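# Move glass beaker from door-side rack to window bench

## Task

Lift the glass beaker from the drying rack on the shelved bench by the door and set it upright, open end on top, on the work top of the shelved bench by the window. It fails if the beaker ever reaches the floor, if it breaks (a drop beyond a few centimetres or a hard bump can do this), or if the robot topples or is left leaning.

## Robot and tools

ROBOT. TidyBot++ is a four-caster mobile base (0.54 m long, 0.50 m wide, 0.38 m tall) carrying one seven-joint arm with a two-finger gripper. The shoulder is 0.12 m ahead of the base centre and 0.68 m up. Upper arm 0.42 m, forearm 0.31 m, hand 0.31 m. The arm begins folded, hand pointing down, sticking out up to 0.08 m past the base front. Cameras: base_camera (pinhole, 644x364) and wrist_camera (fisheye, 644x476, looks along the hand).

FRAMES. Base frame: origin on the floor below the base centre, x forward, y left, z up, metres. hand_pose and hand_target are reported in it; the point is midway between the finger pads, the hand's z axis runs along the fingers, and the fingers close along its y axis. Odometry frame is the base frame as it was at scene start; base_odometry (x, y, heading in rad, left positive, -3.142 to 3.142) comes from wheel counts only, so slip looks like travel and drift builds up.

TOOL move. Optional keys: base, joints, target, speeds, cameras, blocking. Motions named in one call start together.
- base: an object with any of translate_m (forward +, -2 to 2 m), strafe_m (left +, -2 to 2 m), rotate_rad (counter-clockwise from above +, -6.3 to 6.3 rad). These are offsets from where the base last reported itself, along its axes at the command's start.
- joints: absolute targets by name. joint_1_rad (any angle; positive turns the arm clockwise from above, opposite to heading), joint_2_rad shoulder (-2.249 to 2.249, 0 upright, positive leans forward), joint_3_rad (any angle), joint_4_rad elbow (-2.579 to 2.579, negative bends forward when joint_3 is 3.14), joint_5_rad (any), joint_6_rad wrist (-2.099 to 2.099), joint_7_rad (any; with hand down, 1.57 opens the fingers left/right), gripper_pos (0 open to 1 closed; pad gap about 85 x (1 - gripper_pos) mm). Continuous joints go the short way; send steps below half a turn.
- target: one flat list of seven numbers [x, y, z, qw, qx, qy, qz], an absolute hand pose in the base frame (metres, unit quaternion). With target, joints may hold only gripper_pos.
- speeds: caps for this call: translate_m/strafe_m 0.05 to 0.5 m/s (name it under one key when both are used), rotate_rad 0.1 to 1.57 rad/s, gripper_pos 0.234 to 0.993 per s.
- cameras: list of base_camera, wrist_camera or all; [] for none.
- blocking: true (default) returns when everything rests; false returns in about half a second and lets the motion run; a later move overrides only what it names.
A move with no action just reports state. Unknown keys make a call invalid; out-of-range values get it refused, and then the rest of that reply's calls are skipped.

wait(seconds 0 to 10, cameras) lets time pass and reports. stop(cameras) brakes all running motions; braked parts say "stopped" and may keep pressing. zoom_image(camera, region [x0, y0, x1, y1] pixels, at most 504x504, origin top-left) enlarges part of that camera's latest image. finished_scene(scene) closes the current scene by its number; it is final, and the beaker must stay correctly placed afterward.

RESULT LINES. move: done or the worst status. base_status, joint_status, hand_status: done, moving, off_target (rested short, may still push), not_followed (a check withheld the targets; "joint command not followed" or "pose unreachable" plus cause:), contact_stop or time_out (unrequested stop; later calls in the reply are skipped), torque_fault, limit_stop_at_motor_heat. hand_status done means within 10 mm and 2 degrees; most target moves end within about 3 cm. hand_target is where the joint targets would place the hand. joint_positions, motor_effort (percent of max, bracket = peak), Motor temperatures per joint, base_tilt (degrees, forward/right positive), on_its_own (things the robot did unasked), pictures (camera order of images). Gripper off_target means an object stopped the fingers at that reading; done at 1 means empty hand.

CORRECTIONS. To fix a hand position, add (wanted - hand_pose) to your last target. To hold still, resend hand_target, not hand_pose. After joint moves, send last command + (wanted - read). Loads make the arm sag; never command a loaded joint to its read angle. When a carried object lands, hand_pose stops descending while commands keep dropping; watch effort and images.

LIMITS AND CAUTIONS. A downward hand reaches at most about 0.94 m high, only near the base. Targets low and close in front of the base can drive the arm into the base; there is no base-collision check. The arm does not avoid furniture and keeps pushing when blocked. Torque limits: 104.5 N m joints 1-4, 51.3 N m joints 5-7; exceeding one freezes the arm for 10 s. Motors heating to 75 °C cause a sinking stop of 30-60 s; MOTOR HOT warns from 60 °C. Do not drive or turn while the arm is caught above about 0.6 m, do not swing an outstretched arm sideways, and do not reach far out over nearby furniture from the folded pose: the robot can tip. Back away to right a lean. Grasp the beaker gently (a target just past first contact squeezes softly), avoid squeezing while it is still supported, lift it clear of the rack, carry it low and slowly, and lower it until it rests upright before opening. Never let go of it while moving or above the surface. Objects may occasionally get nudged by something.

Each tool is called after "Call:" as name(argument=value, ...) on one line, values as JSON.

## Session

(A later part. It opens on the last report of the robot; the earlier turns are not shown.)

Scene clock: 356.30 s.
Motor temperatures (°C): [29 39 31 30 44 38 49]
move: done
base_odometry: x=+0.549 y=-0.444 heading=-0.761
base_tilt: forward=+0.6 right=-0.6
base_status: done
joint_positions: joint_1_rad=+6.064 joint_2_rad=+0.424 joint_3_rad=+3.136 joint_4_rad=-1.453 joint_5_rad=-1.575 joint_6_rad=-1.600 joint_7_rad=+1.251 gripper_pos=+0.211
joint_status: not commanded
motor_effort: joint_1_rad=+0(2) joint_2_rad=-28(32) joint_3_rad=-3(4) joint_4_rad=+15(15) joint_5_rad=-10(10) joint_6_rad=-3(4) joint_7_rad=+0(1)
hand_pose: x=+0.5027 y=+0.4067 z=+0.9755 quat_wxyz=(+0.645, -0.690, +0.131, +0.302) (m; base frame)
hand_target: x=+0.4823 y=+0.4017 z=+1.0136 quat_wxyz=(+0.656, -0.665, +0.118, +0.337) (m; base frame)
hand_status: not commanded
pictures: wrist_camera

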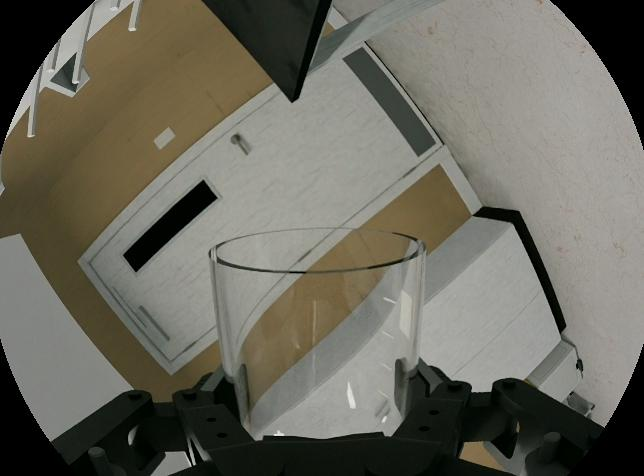

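Call:
move(joints={"joint_1_rad": 0.0, "joint_2_rad": -0.4, "joint_3_rad": 3.14, "joint_4_rad": -2.4, "joint_5_rad": 0.0, "joint_6_rad": 0.28, "joint_7_rad": 1.57})

Scene clock: 380.83 s.
Motor temperatures (°C): [29 39 31 30 44 38 49]
move: done
base_odometry: x=+0.549 y=-0.444 heading=-0.761
base_tilt: forward=+0.5 right=-0.6
base_status: not commanded
joint_positions: joint_1_rad=+6.269 joint_2_rad=-0.371 joint_3_rad=+3.136 joint_4_rad=-2.377 joint_5_rad=-0.061 joint_6_rad=+0.182 joint_7_rad=+1.500 gripper_pos=+0.211
joint_status: all done
motor_effort: joint_1_rad=+1(3) joint_2_rad=-8(30) joint_3_rad=+0(4) joint_4_rad=+19(20) joint_5_rad=+0(11) joint_6_rad=+10(10) joint_7_rad=+0(2)
hand_pose: x=+0.5527 y=+0.0067 z=+0.8634 quat_wxyz=(+0.041, -0.789, +0.047, -0.611) (m; base frame)
hand_target: x=+0.5488 y=+0.0021 z=+0.8922 quat_wxyz=(+0.000, -0.758, -0.001, -0.652) (m; base frame)
hand_status: not commanded
pictures: base_camera, wrist_camera

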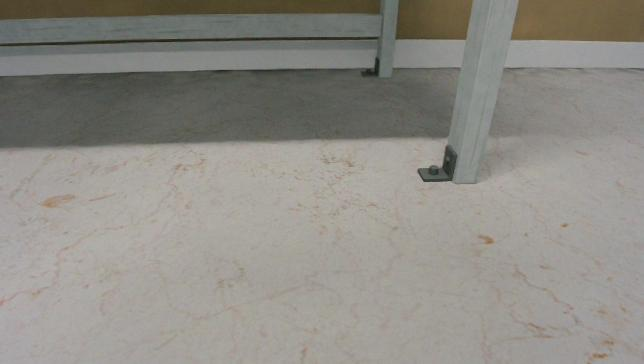

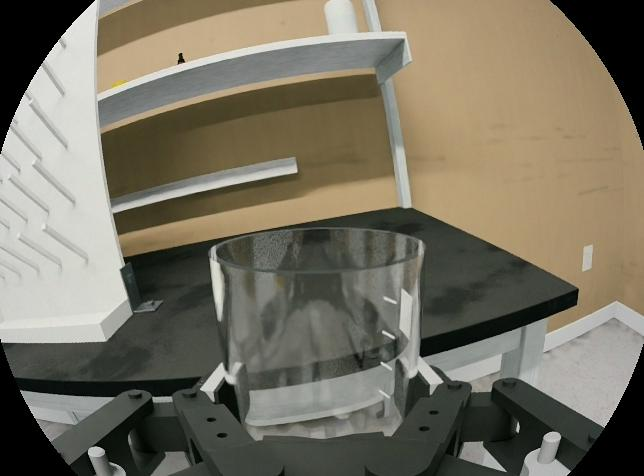

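Call:
move(base={"translate_m": -1.704, "strafe_m": 0.522, "rotate_rad": 3.14}, speeds={"translate_m": 0.4, "rotate_rad": 0.9})

Scene clock: 388.40 s.
Motor temperatures (°C): [29 39 31 30 44 38 49]
move: done
base_odometry: x=-0.326 y=+1.109 heading=+2.380
base_tilt: forward=+0.6 right=-0.6
base_status: done
joint_positions: joint_1_rad=+6.276 joint_2_rad=-0.373 joint_3_rad=+3.138 joint_4_rad=-2.378 joint_5_rad=-0.058 joint_6_rad=+0.190 joint_7_rad=+1.501 gripper_pos=+0.211
joint_status: not commanded
motor_effort: joint_1_rad=+1(2) joint_2_rad=-7(11) joint_3_rad=+0(2) joint_4_rad=+19(19) joint_5_rad=-1(1) joint_6_rad=+10(10) joint_7_rad=+0(1)
hand_pose: x=+0.5529 y=+0.0027 z=+0.8659 quat_wxyz=(+0.037, -0.787, +0.049, -0.614) (m; base frame)
hand_target: x=+0.5488 y=+0.0021 z=+0.8922 quat_wxyz=(+0.000, -0.758, -0.001, -0.652) (m; base frame)
hand_status: not commanded
pictures: base_camera, wrist_camera

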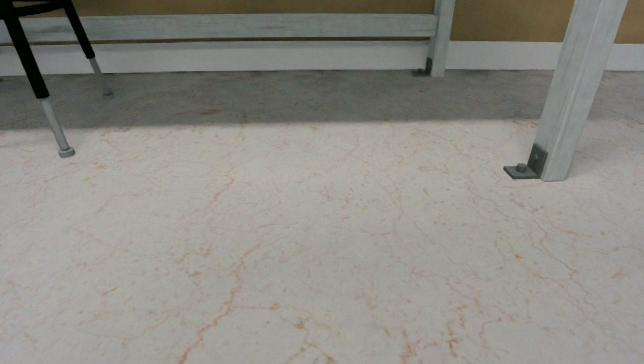

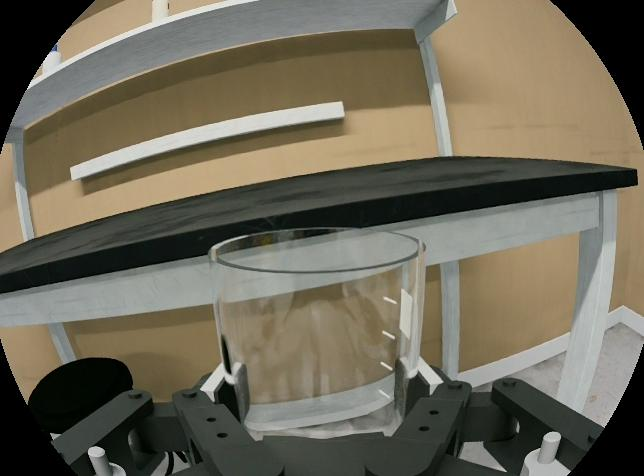

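Call:
move(joints={"joint_1_rad": 0.007, "joint_2_rad": -0.43, "joint_3_rad": 3.14, "joint_4_rad": -1.685, "joint_5_rad": 0.06, "joint_6_rad": -0.38, "joint_7_rad": 1.64})

Scene clock: 406.10 s.
Motor temperatures (°C): [29 38 31 30 44 38 49]
move: done
base_odometry: x=-0.326 y=+1.109 heading=+2.380
base_tilt: forward=+0.6 right=-0.6
base_status: not commanded
joint_positions: joint_1_rad=+6.276 joint_2_rad=-0.398 joint_3_rad=+3.138 joint_4_rad=-1.703 joint_5_rad=+0.000 joint_6_rad=-0.319 joint_7_rad=+1.570 gripper_pos=+0.211
joint_status: all done
motor_effort: joint_1_rad=+1(2) joint_2_rad=-8(10) joint_3_rad=+0(1) joint_4_rad=+20(22) joint_5_rad=+0(2) joint_6_rad=+10(11) joint_7_rad=+0(2)
hand_pose: x=+0.5699 y=+0.0065 z=+1.1357 quat_wxyz=(+0.003, -0.726, -0.004, -0.688) (m; base frame)
hand_target: x=+0.5530 y=-0.0077 z=+1.1421 quat_wxyz=(-0.053, -0.728, -0.036, -0.682) (m; base frame)
hand_status: not commanded
pictures: base_camera, wrist_camera

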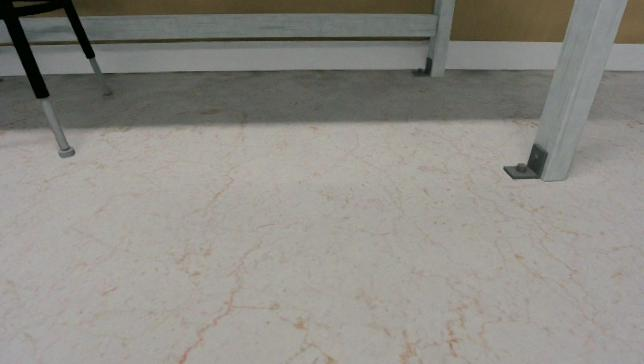

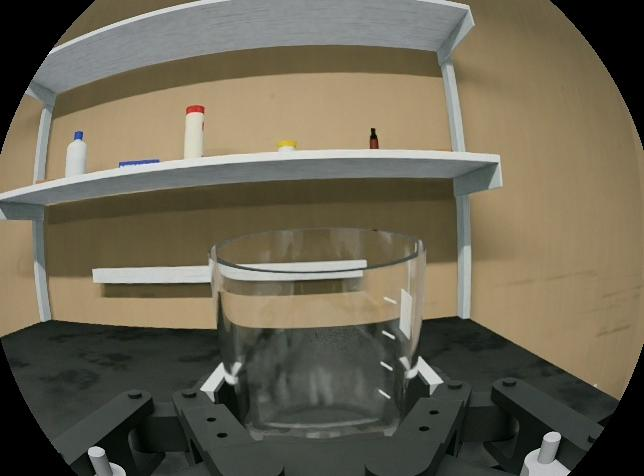

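Call:
zoom_image(camera="wrist_camera", region=[0, 60, 252, 360])

Call:
zoom_image(camera="wrist_camera", region=[400, 40, 644, 340])

Scaled by 1.680.

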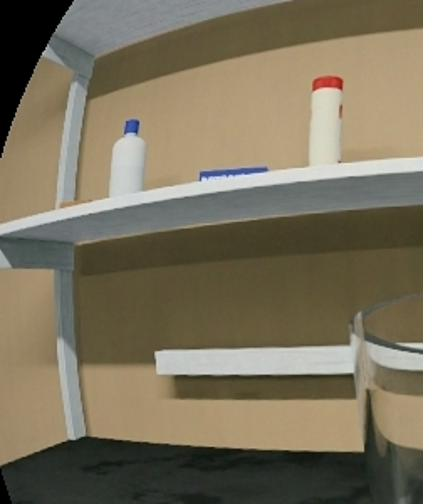

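Scaled by 1.680.

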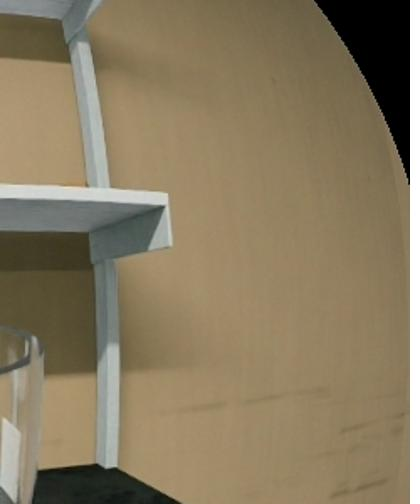

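Call:
move(joints={"joint_1_rad": 0.007, "joint_2_rad": -0.385, "joint_3_rad": 3.14, "joint_4_rad": -1.776, "joint_5_rad": 0.06, "joint_6_rad": -0.464, "joint_7_rad": 1.64}, cameras=["wrist_camera"])

Scene clock: 431.93 s.
Motor temperatures (°C): [29 38 31 30 44 38 49]
move: done
base_odometry: x=-0.326 y=+1.109 heading=+2.380
base_tilt: forward=+0.6 right=-0.6
base_status: not commanded
joint_positions: joint_1_rad=+6.276 joint_2_rad=-0.396 joint_3_rad=+3.138 joint_4_rad=-1.764 joint_5_rad=+0.001 joint_6_rad=-0.407 joint_7_rad=+1.571 gripper_pos=+0.211
joint_status: all done
motor_effort: joint_1_rad=+1(2) joint_2_rad=-8(10) joint_3_rad=+0(1) joint_4_rad=+20(22) joint_5_rad=+0(1) joint_6_rad=+10(11) joint_7_rad=-1(1)
hand_pose: x=+0.5696 y=+0.0064 z=+1.0698 quat_wxyz=(+0.002, -0.776, -0.004, -0.631) (m; base frame)
hand_target: x=+0.5690 y=-0.0093 z=+1.0409 quat_wxyz=(-0.049, -0.799, -0.039, -0.598) (m; base frame)
hand_status: not commanded
pictures: wrist_camera

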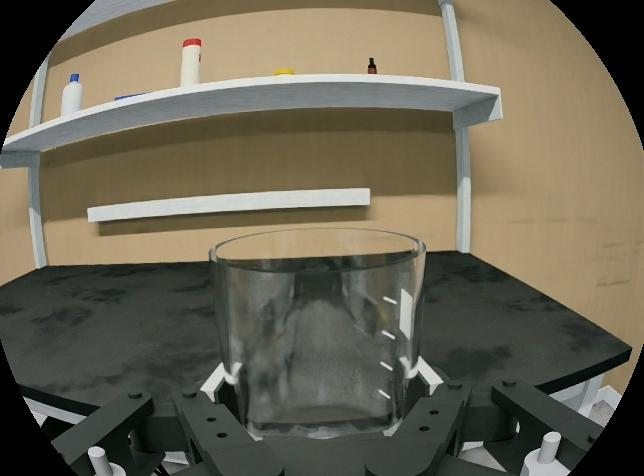

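Call:
move(base={"translate_m": 0.29}, speeds={"translate_m": 0.2})

Scene clock: 440.70 s.
Motor temperatures (°C): [29 38 31 30 44 38 49]
move: done
base_odometry: x=-0.536 y=+1.309 heading=+2.380
base_tilt: forward=+0.6 right=-0.6
base_status: done
joint_positions: joint_1_rad=+6.277 joint_2_rad=-0.389 joint_3_rad=+3.138 joint_4_rad=-1.764 joint_5_rad=+0.001 joint_6_rad=-0.408 joint_7_rad=+1.571 gripper_pos=+0.211
joint_status: not commanded
motor_effort: joint_1_rad=+1(2) joint_2_rad=-8(12) joint_3_rad=+0(1) joint_4_rad=+20(21) joint_5_rad=+0(1) joint_6_rad=+10(10) joint_7_rad=-1(1)
hand_pose: x=+0.5720 y=+0.0059 z=+1.0666 quat_wxyz=(+0.002, -0.778, -0.004, -0.628) (m; base frame)
hand_target: x=+0.5690 y=-0.0093 z=+1.0409 quat_wxyz=(-0.049, -0.799, -0.039, -0.598) (m; base frame)
hand_status: not commanded
pictures: base_camera, wrist_camera

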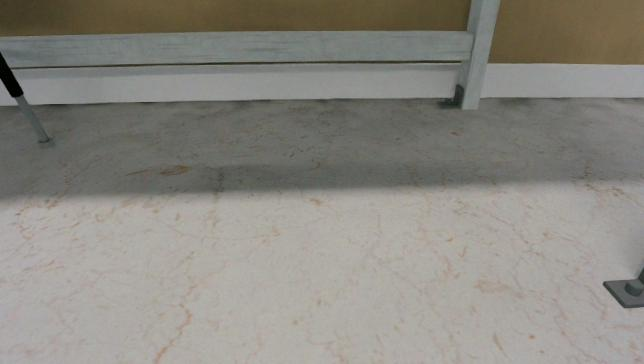

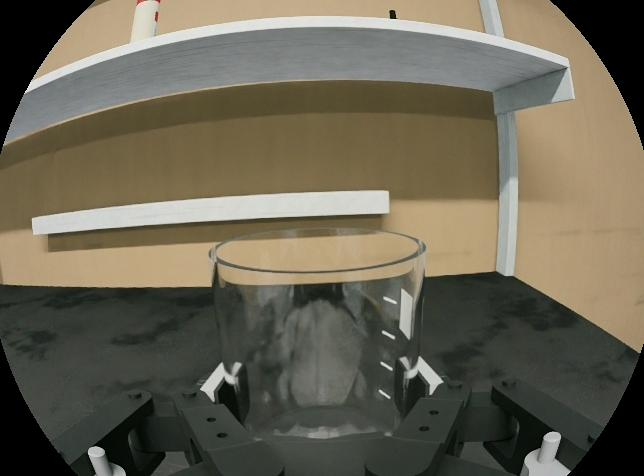

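Call:
move(joints={"joint_2_rad": -0.385, "joint_4_rad": -1.926, "joint_6_rad": -0.16}, cameras=["wrist_camera"])

Scene clock: 448.07 s.
Motor temperatures (°C): [29 38 31 30 44 38 49]
move: done
base_odometry: x=-0.536 y=+1.309 heading=+2.380
base_tilt: forward=+0.6 right=-0.6
base_status: not commanded
joint_positions: joint_1_rad=+6.277 joint_2_rad=-0.389 joint_3_rad=+3.138 joint_4_rad=-1.906 joint_5_rad=+0.001 joint_6_rad=-0.255 joint_7_rad=+1.571 gripper_pos=+0.211
joint_status: all done
motor_effort: joint_1_rad=+1(1) joint_2_rad=-9(11) joint_3_rad=+0(1) joint_4_rad=+21(22) joint_5_rad=+0(1) joint_6_rad=+10(10) joint_7_rad=-1(1)
hand_pose: x=+0.5782 y=+0.0060 z=+1.0261 quat_wxyz=(+0.002, -0.774, -0.004, -0.633) (m; base frame)
hand_target: x=+0.5838 y=-0.0040 z=+1.0408 quat_wxyz=(-0.048, -0.750, -0.043, -0.658) (m; base frame)
hand_status: not commanded
pictures: wrist_camera

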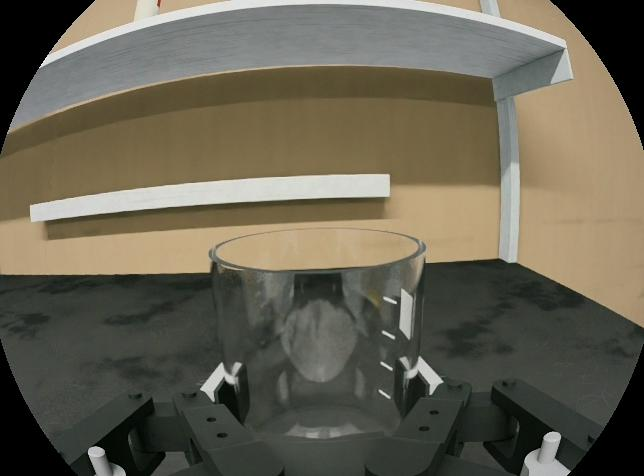

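Call:
move(joints={"joint_2_rad": -0.385, "joint_4_rad": -1.975, "joint_6_rad": -0.11}, cameras=["wrist_camera"])

Scene clock: 453.67 s.
Motor temperatures (°C): [29 38 31 30 44 38 49]
move: done
base_odometry: x=-0.536 y=+1.309 heading=+2.380
base_tilt: forward=+0.6 right=-0.6
base_status: not commanded
joint_positions: joint_1_rad=+6.277 joint_2_rad=-0.389 joint_3_rad=+3.138 joint_4_rad=-1.956 joint_5_rad=+0.001 joint_6_rad=-0.202 joint_7_rad=+1.571 gripper_pos=+0.211
joint_status: all done
motor_effort: joint_1_rad=+1(2) joint_2_rad=-9(9) joint_3_rad=+0(1) joint_4_rad=+20(22) joint_5_rad=+0(1) joint_6_rad=+10(10) joint_7_rad=-1(1)
hand_pose: x=+0.5788 y=+0.0060 z=+1.0108 quat_wxyz=(+0.002, -0.774, -0.004, -0.633) (m; base frame)
hand_target: x=+0.5840 y=-0.0031 z=+1.0257 quat_wxyz=(-0.047, -0.750, -0.044, -0.658) (m; base frame)
hand_status: not commanded
pictures: wrist_camera

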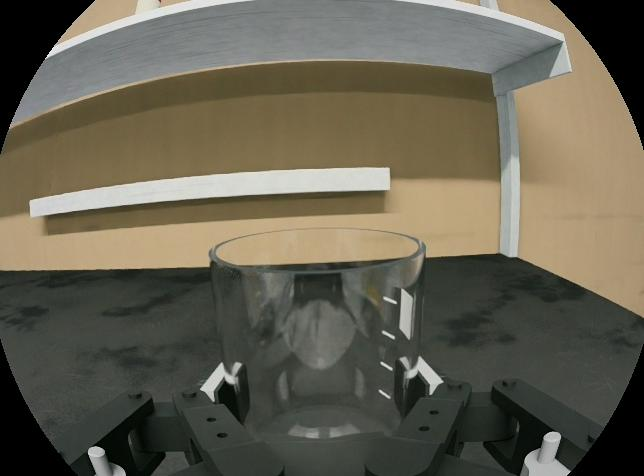

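Call:
move(joints={"joint_1_rad": 0.007, "joint_2_rad": -0.385, "joint_3_rad": 3.14, "joint_4_rad": -2.000, "joint_5_rad": 0.06, "joint_6_rad": -0.085, "joint_7_rad": 1.64}, cameras=["wrist_camera"])

Call:
move(joints={"joint_1_rad": 0.007, "joint_2_rad": -0.385, "joint_3_rad": 3.14, "joint_4_rad": -2.017, "joint_5_rad": 0.06, "joint_6_rad": -0.068, "joint_7_rad": 1.64}, cameras=["wrist_camera"])

Scene clock: 466.57 s.
Motor temperatures (°C): [29 38 31 30 44 38 49]
move: done
base_odometry: x=-0.536 y=+1.309 heading=+2.380
base_tilt: forward=+0.6 right=-0.6
base_status: not commanded
joint_positions: joint_1_rad=+6.277 joint_2_rad=-0.389 joint_3_rad=+3.138 joint_4_rad=-1.980 joint_5_rad=+0.001 joint_6_rad=-0.176 joint_7_rad=+1.571 gripper_pos=+0.211
joint_status: all done
motor_effort: joint_1_rad=+1(1) joint_2_rad=-9(9) joint_3_rad=+0(1) joint_4_rad=+21(22) joint_5_rad=+0(1) joint_6_rad=+10(10) joint_7_rad=-1(1)
hand_pose: x=+0.5789 y=+0.0060 z=+1.0040 quat_wxyz=(+0.002, -0.773, -0.004, -0.634) (m; base frame)
hand_target: x=+0.5837 y=-0.0026 z=+1.0178 quat_wxyz=(-0.047, -0.750, -0.045, -0.658) (m; base frame)
hand_status: not commanded
pictures: wrist_camera

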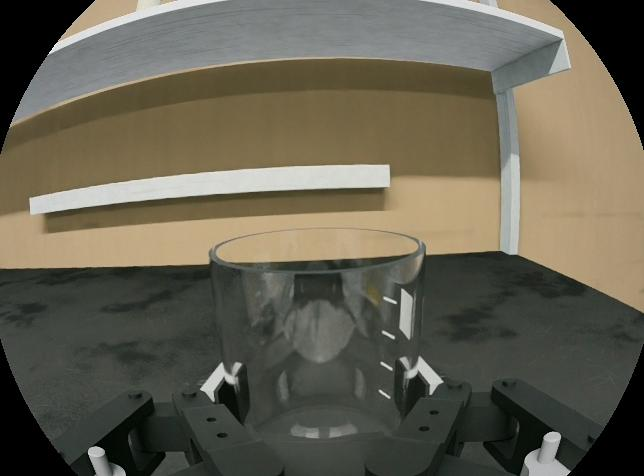

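Scene clock: 467.13 s.
Motor temperatures (°C): [29 38 31 30 44 38 49]
move: done
base_odometry: x=-0.536 y=+1.309 heading=+2.380
base_tilt: forward=+0.5 right=-0.6
base_status: not commanded
joint_positions: joint_1_rad=+6.277 joint_2_rad=-0.389 joint_3_rad=+3.138 joint_4_rad=-1.996 joint_5_rad=+0.001 joint_6_rad=-0.159 joint_7_rad=+1.571 gripper_pos=+0.211
joint_status: all done
motor_effort: joint_1_rad=+1(1) joint_2_rad=-8(10) joint_3_rad=+0(1) joint_4_rad=+21(21) joint_5_rad=-1(1) joint_6_rad=+10(10) joint_7_rad=+0(1)
hand_pose: x=+0.5788 y=+0.0060 z=+0.9992 quat_wxyz=(+0.002, -0.773, -0.004, -0.635) (m; base frame)
hand_target: x=+0.5834 y=-0.0023 z=+1.0124 quat_wxyz=(-0.046, -0.750, -0.045, -0.658) (m; base frame)
hand_status: not commanded
pictures: wrist_camera

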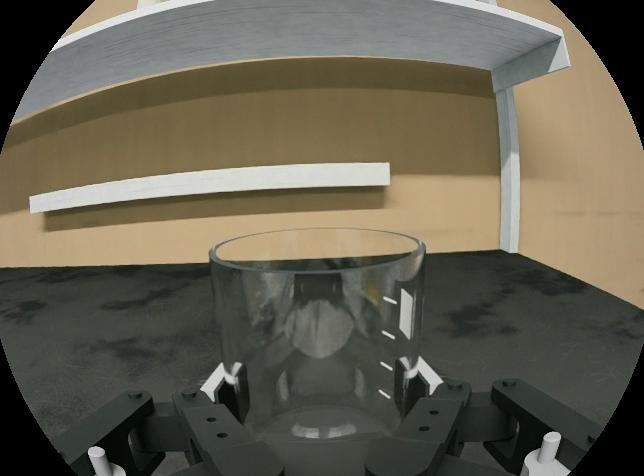

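Call:
move(joints={"joint_1_rad": 0.007, "joint_2_rad": -0.385, "joint_3_rad": 3.14, "joint_4_rad": -2.034, "joint_5_rad": 0.06, "joint_6_rad": -0.051, "joint_7_rad": 1.64}, cameras=[])

Call:
move(joints={"joint_1_rad": 0.007, "joint_2_rad": -0.385, "joint_3_rad": 3.14, "joint_4_rad": -2.051, "joint_5_rad": 0.06, "joint_6_rad": -0.034, "joint_7_rad": 1.64}, cameras=["wrist_camera", "base_camera"])

Scene clock: 470.47 s.
Motor temperatures (°C): [29 38 31 30 44 38 49]
move: done
base_odometry: x=-0.536 y=+1.309 heading=+2.380
base_tilt: forward=+0.6 right=-0.6
base_status: not commanded
joint_positions: joint_1_rad=+6.277 joint_2_rad=-0.389 joint_3_rad=+3.138 joint_4_rad=-2.013 joint_5_rad=+0.001 joint_6_rad=-0.142 joint_7_rad=+1.571 gripper_pos=+0.211
joint_status: all done
motor_effort: joint_1_rad=+1(2) joint_2_rad=-9(9) joint_3_rad=+0(1) joint_4_rad=+21(21) joint_5_rad=+0(1) joint_6_rad=+10(11) joint_7_rad=+0(1)
hand_pose: x=+0.5786 y=+0.0060 z=+0.9940 quat_wxyz=(+0.002, -0.773, -0.005, -0.635) (m; base frame)
hand_target: x=+0.5831 y=-0.0020 z=+1.0071 quat_wxyz=(-0.046, -0.750, -0.046, -0.658) (m; base frame)
hand_status: not commanded
pictures: none
No camera images: "cameras" was empty.

Scene clock: 471.03 s.
Motor temperatures (°C): [29 38 31 30 44 38 49]
move: done
base_odometry: x=-0.536 y=+1.309 heading=+2.380
base_tilt: forward=+0.6 right=-0.6
base_status: not commanded
joint_positions: joint_1_rad=+6.277 joint_2_rad=-0.389 joint_3_rad=+3.138 joint_4_rad=-2.030 joint_5_rad=+0.001 joint_6_rad=-0.125 joint_7_rad=+1.571 gripper_pos=+0.211
joint_status: all done
motor_effort: joint_1_rad=+1(2) joint_2_rad=-8(9) joint_3_rad=+0(1) joint_4_rad=+20(21) joint_5_rad=+0(1) joint_6_rad=+9(11) joint_7_rad=+0(1)
hand_pose: x=+0.5783 y=+0.0060 z=+0.9887 quat_wxyz=(+0.002, -0.773, -0.005, -0.635) (m; base frame)
hand_target: x=+0.5826 y=-0.0017 z=+1.0018 quat_wxyz=(-0.045, -0.750, -0.046, -0.658) (m; base frame)
hand_status: not commanded
pictures: base_camera, wrist_camera

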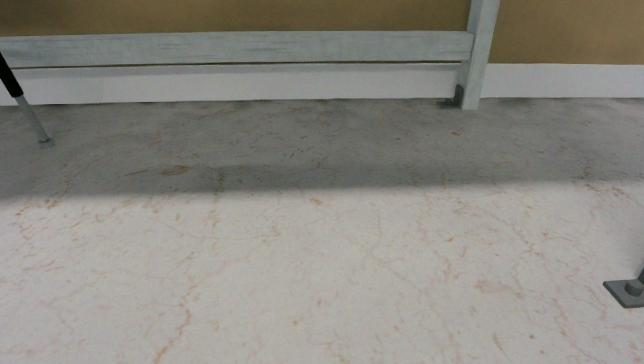

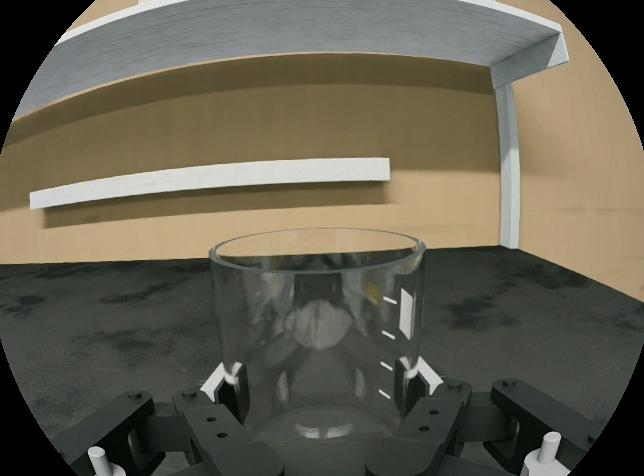

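Call:
move(joints={"joint_1_rad": 0.007, "joint_2_rad": -0.385, "joint_3_rad": 3.14, "joint_4_rad": -2.068, "joint_5_rad": 0.06, "joint_6_rad": -0.017, "joint_7_rad": 1.64}, cameras=[])

Call:
move(joints={"joint_1_rad": 0.007, "joint_2_rad": -0.385, "joint_3_rad": 3.14, "joint_4_rad": -2.081, "joint_5_rad": 0.06, "joint_6_rad": -0.004, "joint_7_rad": 1.64}, cameras=["wrist_camera"])

Scene clock: 474.97 s.
Motor temperatures (°C): [29 38 31 30 44 38 49]
move: done
base_odometry: x=-0.536 y=+1.309 heading=+2.380
base_tilt: forward=+0.6 right=-0.6
base_status: not commanded
joint_positions: joint_1_rad=+6.277 joint_2_rad=-0.389 joint_3_rad=+3.138 joint_4_rad=-2.047 joint_5_rad=+0.001 joint_6_rad=-0.108 joint_7_rad=+1.571 gripper_pos=+0.211
joint_status: all done
motor_effort: joint_1_rad=+1(1) joint_2_rad=-9(9) joint_3_rad=-1(1) joint_4_rad=+21(21) joint_5_rad=+0(1) joint_6_rad=+10(11) joint_7_rad=-1(2)
hand_pose: x=+0.5779 y=+0.0060 z=+0.9834 quat_wxyz=(+0.002, -0.773, -0.005, -0.635) (m; base frame)
hand_target: x=+0.5820 y=-0.0013 z=+0.9965 quat_wxyz=(-0.045, -0.750, -0.046, -0.658) (m; base frame)
hand_status: not commanded
pictures: none
No camera images: "cameras" was empty.

Scene clock: 475.53 s.
Motor temperatures (°C): [29 38 31 30 44 38 49]
move: done
base_odometry: x=-0.536 y=+1.309 heading=+2.380
base_tilt: forward=+0.6 right=-0.6
base_status: not commanded
joint_positions: joint_1_rad=+6.277 joint_2_rad=-0.389 joint_3_rad=+3.138 joint_4_rad=-2.060 joint_5_rad=+0.001 joint_6_rad=-0.095 joint_7_rad=+1.571 gripper_pos=+0.211
joint_status: all done
motor_effort: joint_1_rad=+2(2) joint_2_rad=-8(9) joint_3_rad=+0(1) joint_4_rad=+20(21) joint_5_rad=-1(1) joint_6_rad=+10(10) joint_7_rad=+0(1)
hand_pose: x=+0.5775 y=+0.0060 z=+0.9795 quat_wxyz=(+0.002, -0.773, -0.005, -0.635) (m; base frame)
hand_target: x=+0.5816 y=-0.0011 z=+0.9924 quat_wxyz=(-0.045, -0.750, -0.047, -0.658) (m; base frame)
hand_status: not commanded
pictures: wrist_camera

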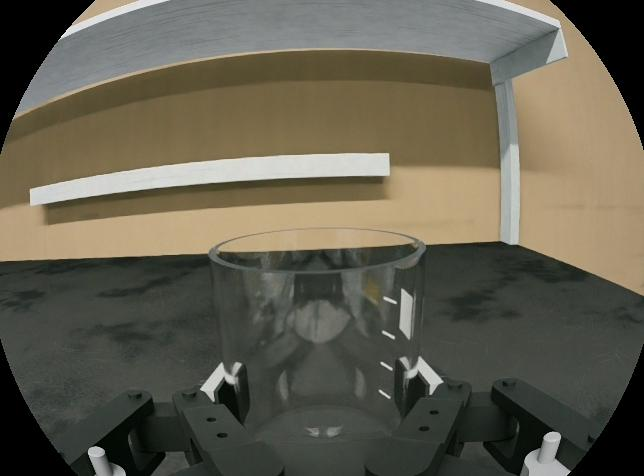

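Call:
move(joints={"joint_1_rad": 0.007, "joint_2_rad": -0.385, "joint_3_rad": 3.14, "joint_4_rad": -2.092, "joint_5_rad": 0.06, "joint_6_rad": 0.007, "joint_7_rad": 1.64}, cameras=[])

Call:
move(joints={"joint_1_rad": 0.007, "joint_2_rad": -0.385, "joint_3_rad": 3.14, "joint_4_rad": -2.103, "joint_5_rad": 0.06, "joint_6_rad": 0.018, "joint_7_rad": 1.64}, cameras=["wrist_camera"])

Scene clock: 479.20 s.
Motor temperatures (°C): [29 38 31 30 44 38 49]
move: done
base_odometry: x=-0.536 y=+1.309 heading=+2.380
base_tilt: forward=+0.6 right=-0.6
base_status: not commanded
joint_positions: joint_1_rad=+6.277 joint_2_rad=-0.389 joint_3_rad=+3.138 joint_4_rad=-2.070 joint_5_rad=+0.001 joint_6_rad=-0.084 joint_7_rad=+1.571 gripper_pos=+0.211
joint_status: all done
motor_effort: joint_1_rad=+1(1) joint_2_rad=-8(9) joint_3_rad=+0(1) joint_4_rad=+20(21) joint_5_rad=+0(1) joint_6_rad=+10(10) joint_7_rad=-1(1)
hand_pose: x=+0.5772 y=+0.0060 z=+0.9762 quat_wxyz=(+0.002, -0.773, -0.005, -0.635) (m; base frame)
hand_target: x=+0.5811 y=-0.0009 z=+0.9889 quat_wxyz=(-0.044, -0.750, -0.047, -0.658) (m; base frame)
hand_status: not commanded
pictures: none
No camera images: "cameras" was empty.

Scene clock: 479.73 s.
Motor temperatures (°C): [29 37 31 30 44 38 49]
move: done
base_odometry: x=-0.536 y=+1.309 heading=+2.380
base_tilt: forward=+0.6 right=-0.6
base_status: not commanded
joint_positions: joint_1_rad=+6.277 joint_2_rad=-0.389 joint_3_rad=+3.138 joint_4_rad=-2.081 joint_5_rad=+0.001 joint_6_rad=-0.073 joint_7_rad=+1.571 gripper_pos=+0.211
joint_status: all done
motor_effort: joint_1_rad=+1(1) joint_2_rad=-9(9) joint_3_rad=+1(1) joint_4_rad=+21(21) joint_5_rad=-1(1) joint_6_rad=+10(10) joint_7_rad=-1(1)
hand_pose: x=+0.5768 y=+0.0060 z=+0.9728 quat_wxyz=(+0.002, -0.772, -0.005, -0.635) (m; base frame)
hand_target: x=+0.5806 y=-0.0007 z=+0.9855 quat_wxyz=(-0.044, -0.750, -0.047, -0.658) (m; base frame)
hand_status: not commanded
pictures: wrist_camera

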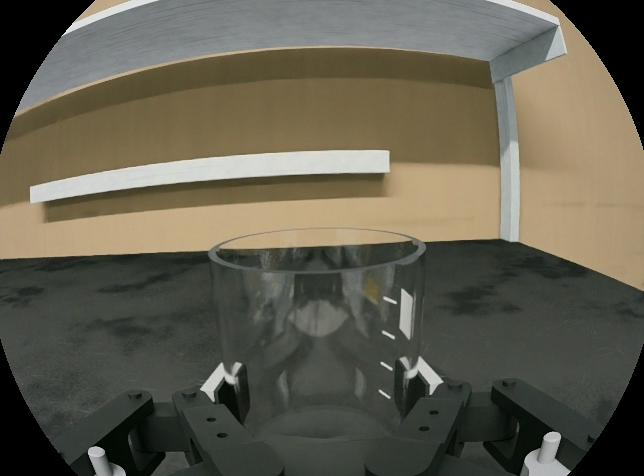

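Call:
move(joints={"joint_1_rad": 0.007, "joint_2_rad": -0.385, "joint_3_rad": 3.14, "joint_4_rad": -2.113, "joint_5_rad": 0.06, "joint_6_rad": 0.028, "joint_7_rad": 1.64}, cameras=[])

Call:
move(joints={"joint_1_rad": 0.007, "joint_2_rad": -0.385, "joint_3_rad": 3.14, "joint_4_rad": -2.123, "joint_5_rad": 0.06, "joint_6_rad": 0.038, "joint_7_rad": 1.64}, cameras=["wrist_camera"])

Scene clock: 482.73 s.
Motor temperatures (°C): [29 37 31 30 44 38 49]
move: done
base_odometry: x=-0.536 y=+1.309 heading=+2.380
base_tilt: forward=+0.6 right=-0.6
base_status: not commanded
joint_positions: joint_1_rad=+6.277 joint_2_rad=-0.389 joint_3_rad=+3.138 joint_4_rad=-2.091 joint_5_rad=+0.001 joint_6_rad=-0.063 joint_7_rad=+1.571 gripper_pos=+0.211
joint_status: all done
motor_effort: joint_1_rad=+1(2) joint_2_rad=-8(9) joint_3_rad=+0(1) joint_4_rad=+21(21) joint_5_rad=+0(1) joint_6_rad=+10(10) joint_7_rad=+0(2)
hand_pose: x=+0.5764 y=+0.0060 z=+0.9698 quat_wxyz=(+0.002, -0.772, -0.005, -0.635) (m; base frame)
hand_target: x=+0.5801 y=-0.0005 z=+0.9824 quat_wxyz=(-0.044, -0.750, -0.047, -0.658) (m; base frame)
hand_status: not commanded
pictures: none
No camera images: "cameras" was empty.

Scene clock: 483.27 s.
Motor temperatures (°C): [29 37 31 30 44 38 49]
move: done
base_odometry: x=-0.536 y=+1.309 heading=+2.380
base_tilt: forward=+0.6 right=-0.6
base_status: not commanded
joint_positions: joint_1_rad=+6.277 joint_2_rad=-0.389 joint_3_rad=+3.138 joint_4_rad=-2.101 joint_5_rad=+0.001 joint_6_rad=-0.053 joint_7_rad=+1.571 gripper_pos=+0.211
joint_status: all done
motor_effort: joint_1_rad=+1(2) joint_2_rad=-9(9) joint_3_rad=+0(1) joint_4_rad=+20(21) joint_5_rad=+0(1) joint_6_rad=+10(10) joint_7_rad=-1(2)
hand_pose: x=+0.5759 y=+0.0060 z=+0.9666 quat_wxyz=(+0.002, -0.772, -0.005, -0.635) (m; base frame)
hand_target: x=+0.5796 y=-0.0003 z=+0.9793 quat_wxyz=(-0.044, -0.750, -0.047, -0.658) (m; base frame)
hand_status: not commanded
pictures: wrist_camera

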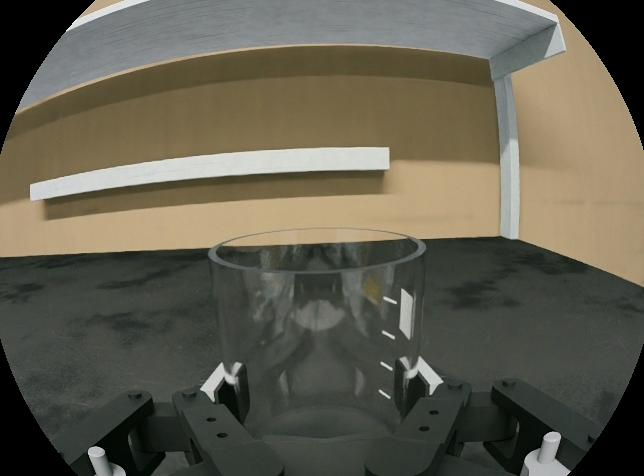

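Call:
move(joints={"joint_1_rad": 0.007, "joint_2_rad": -0.385, "joint_3_rad": 3.14, "joint_4_rad": -2.133, "joint_5_rad": 0.06, "joint_6_rad": 0.048, "joint_7_rad": 1.64}, cameras=[])

Call:
move(joints={"joint_1_rad": 0.007, "joint_2_rad": -0.385, "joint_3_rad": 3.14, "joint_4_rad": -2.143, "joint_5_rad": 0.06, "joint_6_rad": 0.058, "joint_7_rad": 1.64}, cameras=["wrist_camera"])

Scene clock: 486.30 s.
Motor temperatures (°C): [29 37 31 30 44 38 49]
move: done
base_odometry: x=-0.536 y=+1.309 heading=+2.380
base_tilt: forward=+0.5 right=-0.6
base_status: not commanded
joint_positions: joint_1_rad=+6.277 joint_2_rad=-0.389 joint_3_rad=+3.138 joint_4_rad=-2.111 joint_5_rad=+0.001 joint_6_rad=-0.043 joint_7_rad=+1.571 gripper_pos=+0.211
joint_status: all done
motor_effort: joint_1_rad=+2(2) joint_2_rad=-8(9) joint_3_rad=+0(2) joint_4_rad=+20(21) joint_5_rad=+0(1) joint_6_rad=+9(10) joint_7_rad=-1(1)
hand_pose: x=+0.5755 y=+0.0060 z=+0.9636 quat_wxyz=(+0.002, -0.772, -0.005, -0.635) (m; base frame)
hand_target: x=+0.5791 y=-0.0001 z=+0.9762 quat_wxyz=(-0.044, -0.750, -0.048, -0.659) (m; base frame)
hand_status: not commanded
pictures: none
No camera images: "cameras" was empty.

Scene clock: 486.83 s.
Motor temperatures (°C): [29 37 31 30 44 38 49]
move: done
base_odometry: x=-0.536 y=+1.309 heading=+2.380
base_tilt: forward=+0.6 right=-0.6
base_status: not commanded
joint_positions: joint_1_rad=+6.277 joint_2_rad=-0.389 joint_3_rad=+3.138 joint_4_rad=-2.121 joint_5_rad=+0.001 joint_6_rad=-0.033 joint_7_rad=+1.571 gripper_pos=+0.211
joint_status: all done
motor_effort: joint_1_rad=+1(1) joint_2_rad=-8(9) joint_3_rad=+0(1) joint_4_rad=+20(21) joint_5_rad=+0(1) joint_6_rad=+10(10) joint_7_rad=+0(1)
hand_pose: x=+0.5750 y=+0.0060 z=+0.9604 quat_wxyz=(+0.002, -0.772, -0.005, -0.635) (m; base frame)
hand_target: x=+0.5785 y=+0.0001 z=+0.9731 quat_wxyz=(-0.043, -0.750, -0.048, -0.659) (m; base frame)
hand_status: not commanded
pictures: wrist_camera

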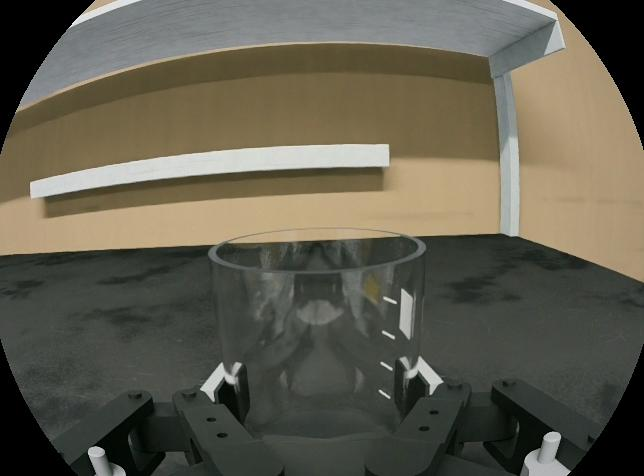

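Call:
move(joints={"joint_1_rad": 0.007, "joint_2_rad": -0.385, "joint_3_rad": 3.14, "joint_4_rad": -2.153, "joint_5_rad": 0.06, "joint_6_rad": 0.068, "joint_7_rad": 1.64}, cameras=[])

Call:
move(joints={"joint_1_rad": 0.007, "joint_2_rad": -0.385, "joint_3_rad": 3.14, "joint_4_rad": -2.163, "joint_5_rad": 0.06, "joint_6_rad": 0.078, "joint_7_rad": 1.64}, cameras=["wrist_camera"])

Scene clock: 495.83 s.
Motor temperatures (°C): [29 37 31 30 44 38 49]
move: done
base_odometry: x=-0.536 y=+1.309 heading=+2.380
base_tilt: forward=+0.6 right=-0.6
base_status: not commanded
joint_positions: joint_1_rad=+6.277 joint_2_rad=-0.389 joint_3_rad=+3.138 joint_4_rad=-2.131 joint_5_rad=+0.001 joint_6_rad=-0.023 joint_7_rad=+1.571 gripper_pos=+0.211
joint_status: all done
motor_effort: joint_1_rad=+0(2) joint_2_rad=-9(9) joint_3_rad=+0(1) joint_4_rad=+20(21) joint_5_rad=+0(1) joint_6_rad=+10(10) joint_7_rad=+0(1)
hand_pose: x=+0.5745 y=+0.0060 z=+0.9573 quat_wxyz=(+0.002, -0.772, -0.005, -0.635) (m; base frame)
hand_target: x=+0.5779 y=+0.0003 z=+0.9700 quat_wxyz=(-0.043, -0.750, -0.048, -0.659) (m; base frame)
hand_status: not commanded
pictures: none
No camera images: "cameras" was empty.

Scene clock: 496.37 s.
Motor temperatures (°C): [29 37 31 30 44 38 49]
move: done
base_odometry: x=-0.536 y=+1.309 heading=+2.380
base_tilt: forward=+0.5 right=-0.6
base_status: not commanded
joint_positions: joint_1_rad=+6.277 joint_2_rad=-0.389 joint_3_rad=+3.138 joint_4_rad=-2.141 joint_5_rad=+0.001 joint_6_rad=-0.013 joint_7_rad=+1.571 gripper_pos=+0.211
joint_status: all done
motor_effort: joint_1_rad=+1(2) joint_2_rad=-8(9) joint_3_rad=+0(1) joint_4_rad=+20(21) joint_5_rad=+0(1) joint_6_rad=+10(10) joint_7_rad=+0(1)
hand_pose: x=+0.5739 y=+0.0060 z=+0.9542 quat_wxyz=(+0.002, -0.772, -0.005, -0.635) (m; base frame)
hand_target: x=+0.5773 y=+0.0004 z=+0.9669 quat_wxyz=(-0.043, -0.750, -0.048, -0.659) (m; base frame)
hand_status: not commanded
pictures: wrist_camera

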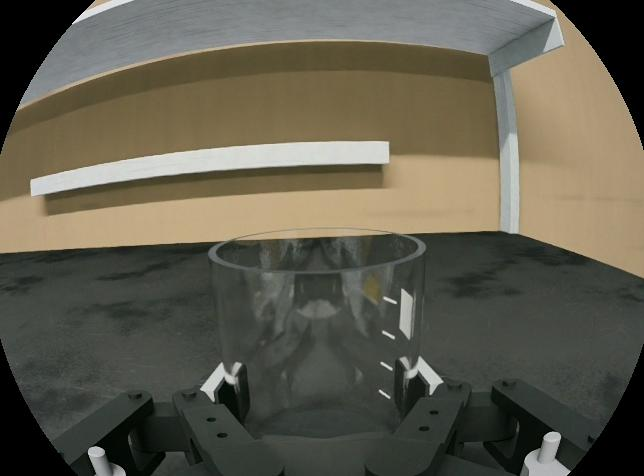

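Call:
move(joints={"joint_1_rad": 0.007, "joint_2_rad": -0.385, "joint_3_rad": 3.14, "joint_4_rad": -2.173, "joint_5_rad": 0.06, "joint_6_rad": 0.088, "joint_7_rad": 1.64}, cameras=[])

Call:
move(joints={"joint_1_rad": 0.007, "joint_2_rad": -0.385, "joint_3_rad": 3.14, "joint_4_rad": -2.183, "joint_5_rad": 0.06, "joint_6_rad": 0.098, "joint_7_rad": 1.64}, cameras=["wrist_camera"])

Scene clock: 499.17 s.
Motor temperatures (°C): [29 37 31 30 44 38 49]
move: done
base_odometry: x=-0.536 y=+1.309 heading=+2.380
base_tilt: forward=+0.6 right=-0.6
base_status: not commanded
joint_positions: joint_1_rad=+6.277 joint_2_rad=-0.389 joint_3_rad=+3.138 joint_4_rad=-2.151 joint_5_rad=+0.001 joint_6_rad=-0.003 joint_7_rad=+1.571 gripper_pos=+0.211
joint_status: all done
motor_effort: joint_1_rad=+1(2) joint_2_rad=-8(9) joint_3_rad=+0(1) joint_4_rad=+20(21) joint_5_rad=+0(1) joint_6_rad=+9(10) joint_7_rad=+0(1)
hand_pose: x=+0.5733 y=+0.0060 z=+0.9511 quat_wxyz=(+0.002, -0.772, -0.005, -0.635) (m; base frame)
hand_target: x=+0.5766 y=+0.0006 z=+0.9638 quat_wxyz=(-0.043, -0.750, -0.048, -0.659) (m; base frame)
hand_status: not commanded
pictures: none
No camera images: "cameras" was empty.

Scene clock: 499.70 s.
Motor temperatures (°C): [29 37 31 30 44 38 49]
move: done
base_odometry: x=-0.536 y=+1.309 heading=+2.380
base_tilt: forward=+0.6 right=-0.6
base_status: not commanded
joint_positions: joint_1_rad=+6.277 joint_2_rad=-0.389 joint_3_rad=+3.138 joint_4_rad=-2.161 joint_5_rad=+0.001 joint_6_rad=+0.007 joint_7_rad=+1.571 gripper_pos=+0.211
joint_status: all done
motor_effort: joint_1_rad=+1(1) joint_2_rad=-8(9) joint_3_rad=+0(1) joint_4_rad=+20(21) joint_5_rad=+0(1) joint_6_rad=+10(10) joint_7_rad=+0(1)
hand_pose: x=+0.5727 y=+0.0060 z=+0.9480 quat_wxyz=(+0.002, -0.772, -0.005, -0.635) (m; base frame)
hand_target: x=+0.5759 y=+0.0008 z=+0.9608 quat_wxyz=(-0.042, -0.750, -0.048, -0.659) (m; base frame)
hand_status: not commanded
pictures: wrist_camera

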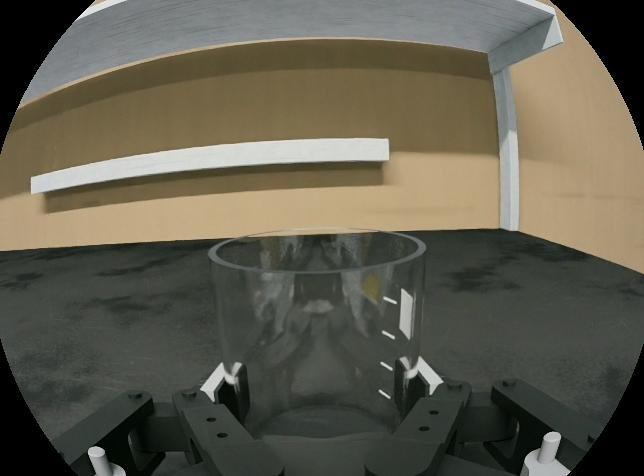

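Call:
move(joints={"joint_1_rad": 0.007, "joint_2_rad": -0.385, "joint_3_rad": 3.14, "joint_4_rad": -2.193, "joint_5_rad": 0.06, "joint_6_rad": 0.108, "joint_7_rad": 1.64}, cameras=[])

Call:
move(joints={"joint_1_rad": 0.007, "joint_2_rad": -0.385, "joint_3_rad": 3.14, "joint_4_rad": -2.203, "joint_5_rad": 0.06, "joint_6_rad": 0.118, "joint_7_rad": 1.64}, cameras=["wrist_camera"])

Scene clock: 503.70 s.
Motor temperatures (°C): [29 37 31 30 44 38 49]
move: done
base_odometry: x=-0.536 y=+1.309 heading=+2.380
base_tilt: forward=+0.6 right=-0.6
base_status: not commanded
joint_positions: joint_1_rad=+6.277 joint_2_rad=-0.389 joint_3_rad=+3.138 joint_4_rad=-2.171 joint_5_rad=+0.001 joint_6_rad=+0.017 joint_7_rad=+1.571 gripper_pos=+0.211
joint_status: all done
motor_effort: joint_1_rad=+1(2) joint_2_rad=-9(9) joint_3_rad=+1(1) joint_4_rad=+20(21) joint_5_rad=+0(1) joint_6_rad=+9(10) joint_7_rad=+0(1)
hand_pose: x=+0.5721 y=+0.0059 z=+0.9449 quat_wxyz=(+0.002, -0.773, -0.005, -0.635) (m; base frame)
hand_target: x=+0.5752 y=+0.0010 z=+0.9577 quat_wxyz=(-0.042, -0.750, -0.049, -0.659) (m; base frame)
hand_status: not commanded
pictures: none
No camera images: "cameras" was empty.

Scene clock: 504.23 s.
Motor temperatures (°C): [29 37 31 30 44 38 49]
move: done
base_odometry: x=-0.536 y=+1.309 heading=+2.380
base_tilt: forward=+0.6 right=-0.6
base_status: not commanded
joint_positions: joint_1_rad=+6.277 joint_2_rad=-0.389 joint_3_rad=+3.138 joint_4_rad=-2.181 joint_5_rad=+0.001 joint_6_rad=+0.027 joint_7_rad=+1.571 gripper_pos=+0.211
joint_status: all done
motor_effort: joint_1_rad=+0(1) joint_2_rad=-8(9) joint_3_rad=+1(1) joint_4_rad=+20(21) joint_5_rad=+0(1) joint_6_rad=+10(10) joint_7_rad=-1(1)
hand_pose: x=+0.5714 y=+0.0059 z=+0.9419 quat_wxyz=(+0.002, -0.772, -0.005, -0.635) (m; base frame)
hand_target: x=+0.5745 y=+0.0012 z=+0.9547 quat_wxyz=(-0.042, -0.750, -0.049, -0.659) (m; base frame)
hand_status: not commanded
pictures: wrist_camera

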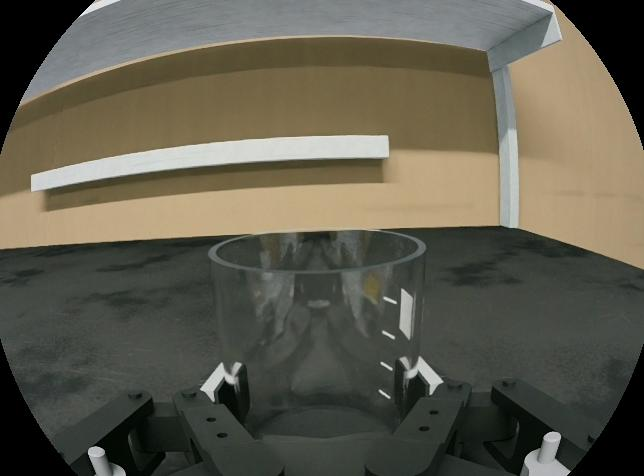

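Call:
move(joints={"joint_1_rad": 0.007, "joint_2_rad": -0.385, "joint_3_rad": 3.14, "joint_4_rad": -2.213, "joint_5_rad": 0.06, "joint_6_rad": 0.128, "joint_7_rad": 1.64}, cameras=[])

Call:
move(joints={"joint_1_rad": 0.007, "joint_2_rad": -0.385, "joint_3_rad": 3.14, "joint_4_rad": -2.223, "joint_5_rad": 0.06, "joint_6_rad": 0.138, "joint_7_rad": 1.64}, cameras=["wrist_camera"])

Scene clock: 507.43 s.
Motor temperatures (°C): [29 37 31 30 44 38 49]
move: done
base_odometry: x=-0.536 y=+1.309 heading=+2.380
base_tilt: forward=+0.6 right=-0.6
base_status: not commanded
joint_positions: joint_1_rad=+6.277 joint_2_rad=-0.389 joint_3_rad=+3.138 joint_4_rad=-2.188 joint_5_rad=+0.001 joint_6_rad=+0.041 joint_7_rad=+1.571 gripper_pos=+0.211
joint_status: all done
motor_effort: joint_1_rad=+0(2) joint_2_rad=-8(9) joint_3_rad=+0(1) joint_4_rad=+20(20) joint_5_rad=-1(1) joint_6_rad=+9(10) joint_7_rad=+0(1)
hand_pose: x=+0.5714 y=+0.0059 z=+0.9421 quat_wxyz=(+0.002, -0.770, -0.005, -0.638) (m; base frame)
hand_target: x=+0.5737 y=+0.0014 z=+0.9516 quat_wxyz=(-0.042, -0.750, -0.049, -0.659) (m; base frame)
hand_status: not commanded
pictures: none
No camera images: "cameras" was empty.

Scene clock: 507.93 s.
Motor temperatures (°C): [29 37 31 30 44 38 49]
move: done
base_odometry: x=-0.536 y=+1.309 heading=+2.380
base_tilt: forward=+0.6 right=-0.6
base_status: not commanded
joint_positions: joint_1_rad=+6.277 joint_2_rad=-0.389 joint_3_rad=+3.138 joint_4_rad=-2.195 joint_5_rad=+0.001 joint_6_rad=+0.055 joint_7_rad=+1.571 gripper_pos=+0.211
joint_status: all done
motor_effort: joint_1_rad=+0(2) joint_2_rad=-7(9) joint_3_rad=+0(1) joint_4_rad=+19(21) joint_5_rad=+0(1) joint_6_rad=+8(10) joint_7_rad=-1(1)
hand_pose: x=+0.5713 y=+0.0059 z=+0.9424 quat_wxyz=(+0.002, -0.768, -0.005, -0.641) (m; base frame)
hand_target: x=+0.5729 y=+0.0016 z=+0.9485 quat_wxyz=(-0.041, -0.750, -0.049, -0.659) (m; base frame)
hand_status: not commanded
pictures: wrist_camera

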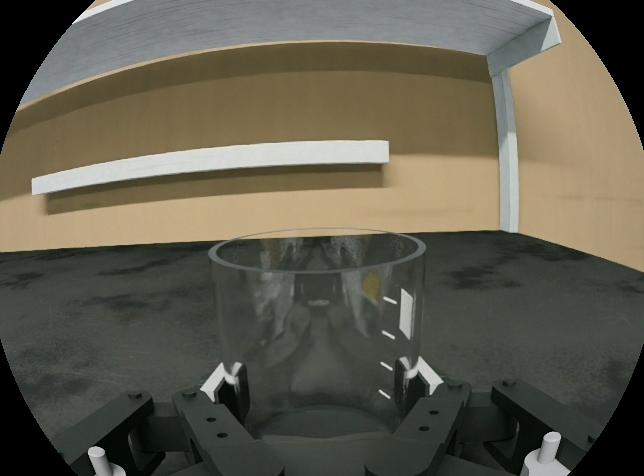

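Call:
move(joints={"joint_1_rad": 0.007, "joint_2_rad": -0.385, "joint_3_rad": 3.14, "joint_4_rad": -2.213, "joint_5_rad": 0.06, "joint_6_rad": 0.128, "joint_7_rad": 1.64}, cameras=[])

Call:
move(joints={"gripper_pos": 0.17}, speeds={"gripper_pos": 0.234}, cameras=["wrist_camera"])

Scene clock: 511.33 s.
Motor temperatures (°C): [29 37 31 30 44 38 49]
move: done
base_odometry: x=-0.536 y=+1.309 heading=+2.380
base_tilt: forward=+0.5 right=-0.6
base_status: not commanded
joint_positions: joint_1_rad=+6.277 joint_2_rad=-0.389 joint_3_rad=+3.138 joint_4_rad=-2.195 joint_5_rad=+0.001 joint_6_rad=+0.055 joint_7_rad=+1.571 gripper_pos=+0.211
joint_status: all done
motor_effort: joint_1_rad=+1(1) joint_2_rad=-8(8) joint_3_rad=+0(1) joint_4_rad=+19(20) joint_5_rad=+0(1) joint_6_rad=+9(9) joint_7_rad=+0(1)
hand_pose: x=+0.5713 y=+0.0059 z=+0.9423 quat_wxyz=(+0.002, -0.768, -0.005, -0.641) (m; base frame)
hand_target: x=+0.5737 y=+0.0014 z=+0.9516 quat_wxyz=(-0.042, -0.750, -0.049, -0.659) (m; base frame)
hand_status: not commanded
pictures: none
No camera images: "cameras" was empty.

Scene clock: 511.87 s.
Motor temperatures (°C): [29 37 31 30 44 38 49]
move: done
base_odometry: x=-0.536 y=+1.309 heading=+2.380
base_tilt: forward=+0.6 right=-0.6
base_status: not commanded
joint_positions: joint_1_rad=+6.277 joint_2_rad=-0.389 joint_3_rad=+3.138 joint_4_rad=-2.195 joint_5_rad=+0.001 joint_6_rad=+0.055 joint_7_rad=+1.571 gripper_pos=+0.172
joint_status: all done
motor_effort: joint_1_rad=+1(1) joint_2_rad=-7(8) joint_3_rad=+0(1) joint_4_rad=+19(20) joint_5_rad=+0(1) joint_6_rad=+9(10) joint_7_rad=+0(1)
hand_pose: x=+0.5713 y=+0.0059 z=+0.9423 quat_wxyz=(+0.002, -0.768, -0.005, -0.641) (m; base frame)
hand_target: x=+0.5737 y=+0.0014 z=+0.9516 quat_wxyz=(-0.042, -0.750, -0.049, -0.659) (m; base frame)
hand_status: not commanded
pictures: wrist_camera

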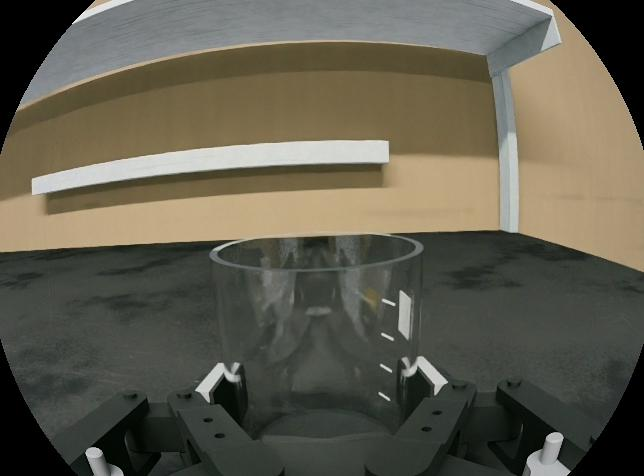

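Call:
move(joints={"gripper_pos": 0.0}, speeds={"gripper_pos": 0.3}, cameras=["wrist_camera"])

Call:
move(base={"translate_m": -0.05}, speeds={"translate_m": 0.1}, cameras=["wrist_camera"])

Scene clock: 515.37 s.
Motor temperatures (°C): [29 37 31 30 44 38 49]
move: done
base_odometry: x=-0.536 y=+1.309 heading=+2.380
base_tilt: forward=+0.5 right=-0.6
base_status: not commanded
joint_positions: joint_1_rad=+6.277 joint_2_rad=-0.389 joint_3_rad=+3.138 joint_4_rad=-2.195 joint_5_rad=+0.001 joint_6_rad=+0.055 joint_7_rad=+1.571 gripper_pos=+0.000
joint_status: all done
motor_effort: joint_1_rad=+1(2) joint_2_rad=-8(8) joint_3_rad=+0(1) joint_4_rad=+19(19) joint_5_rad=+0(1) joint_6_rad=+9(9) joint_7_rad=+0(1)
hand_pose: x=+0.5713 y=+0.0059 z=+0.9423 quat_wxyz=(+0.002, -0.768, -0.005, -0.641) (m; base frame)
hand_target: x=+0.5737 y=+0.0014 z=+0.9516 quat_wxyz=(-0.042, -0.750, -0.049, -0.659) (m; base frame)
hand_status: not commanded
pictures: wrist_camera

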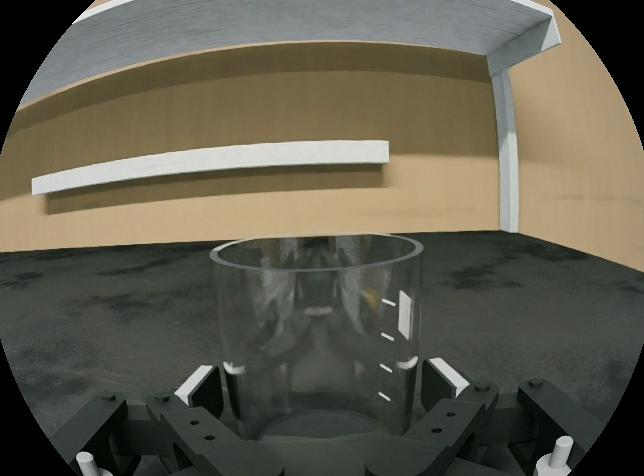

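Scene clock: 516.37 s.
Motor temperatures (°C): [29 37 31 30 44 38 49]
move: done
base_odometry: x=-0.500 y=+1.275 heading=+2.380
base_tilt: forward=+0.6 right=-0.6
base_status: done
joint_positions: joint_1_rad=+6.277 joint_2_rad=-0.389 joint_3_rad=+3.138 joint_4_rad=-2.195 joint_5_rad=+0.002 joint_6_rad=+0.055 joint_7_rad=+1.571 gripper_pos=+0.000
joint_status: not commanded
motor_effort: joint_1_rad=-1(2) joint_2_rad=-8(12) joint_3_rad=+0(1) joint_4_rad=+19(20) joint_5_rad=+0(1) joint_6_rad=+8(9) joint_7_rad=+0(1)
hand_pose: x=+0.5714 y=+0.0058 z=+0.9423 quat_wxyz=(+0.002, -0.768, -0.005, -0.641) (m; base frame)
hand_target: x=+0.5737 y=+0.0014 z=+0.9516 quat_wxyz=(-0.042, -0.750, -0.049, -0.659) (m; base frame)
hand_status: not commanded
pictures: wrist_camera

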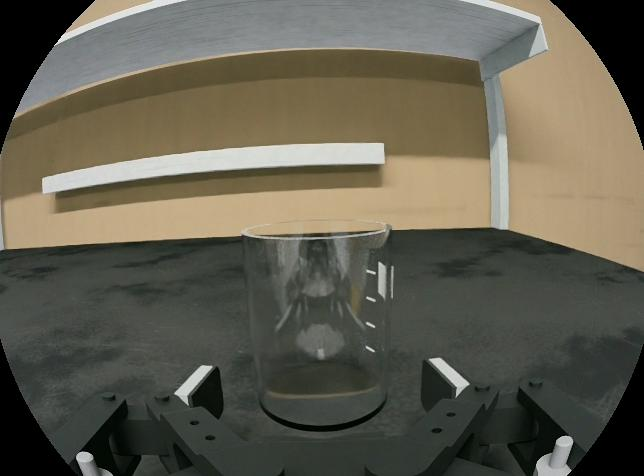

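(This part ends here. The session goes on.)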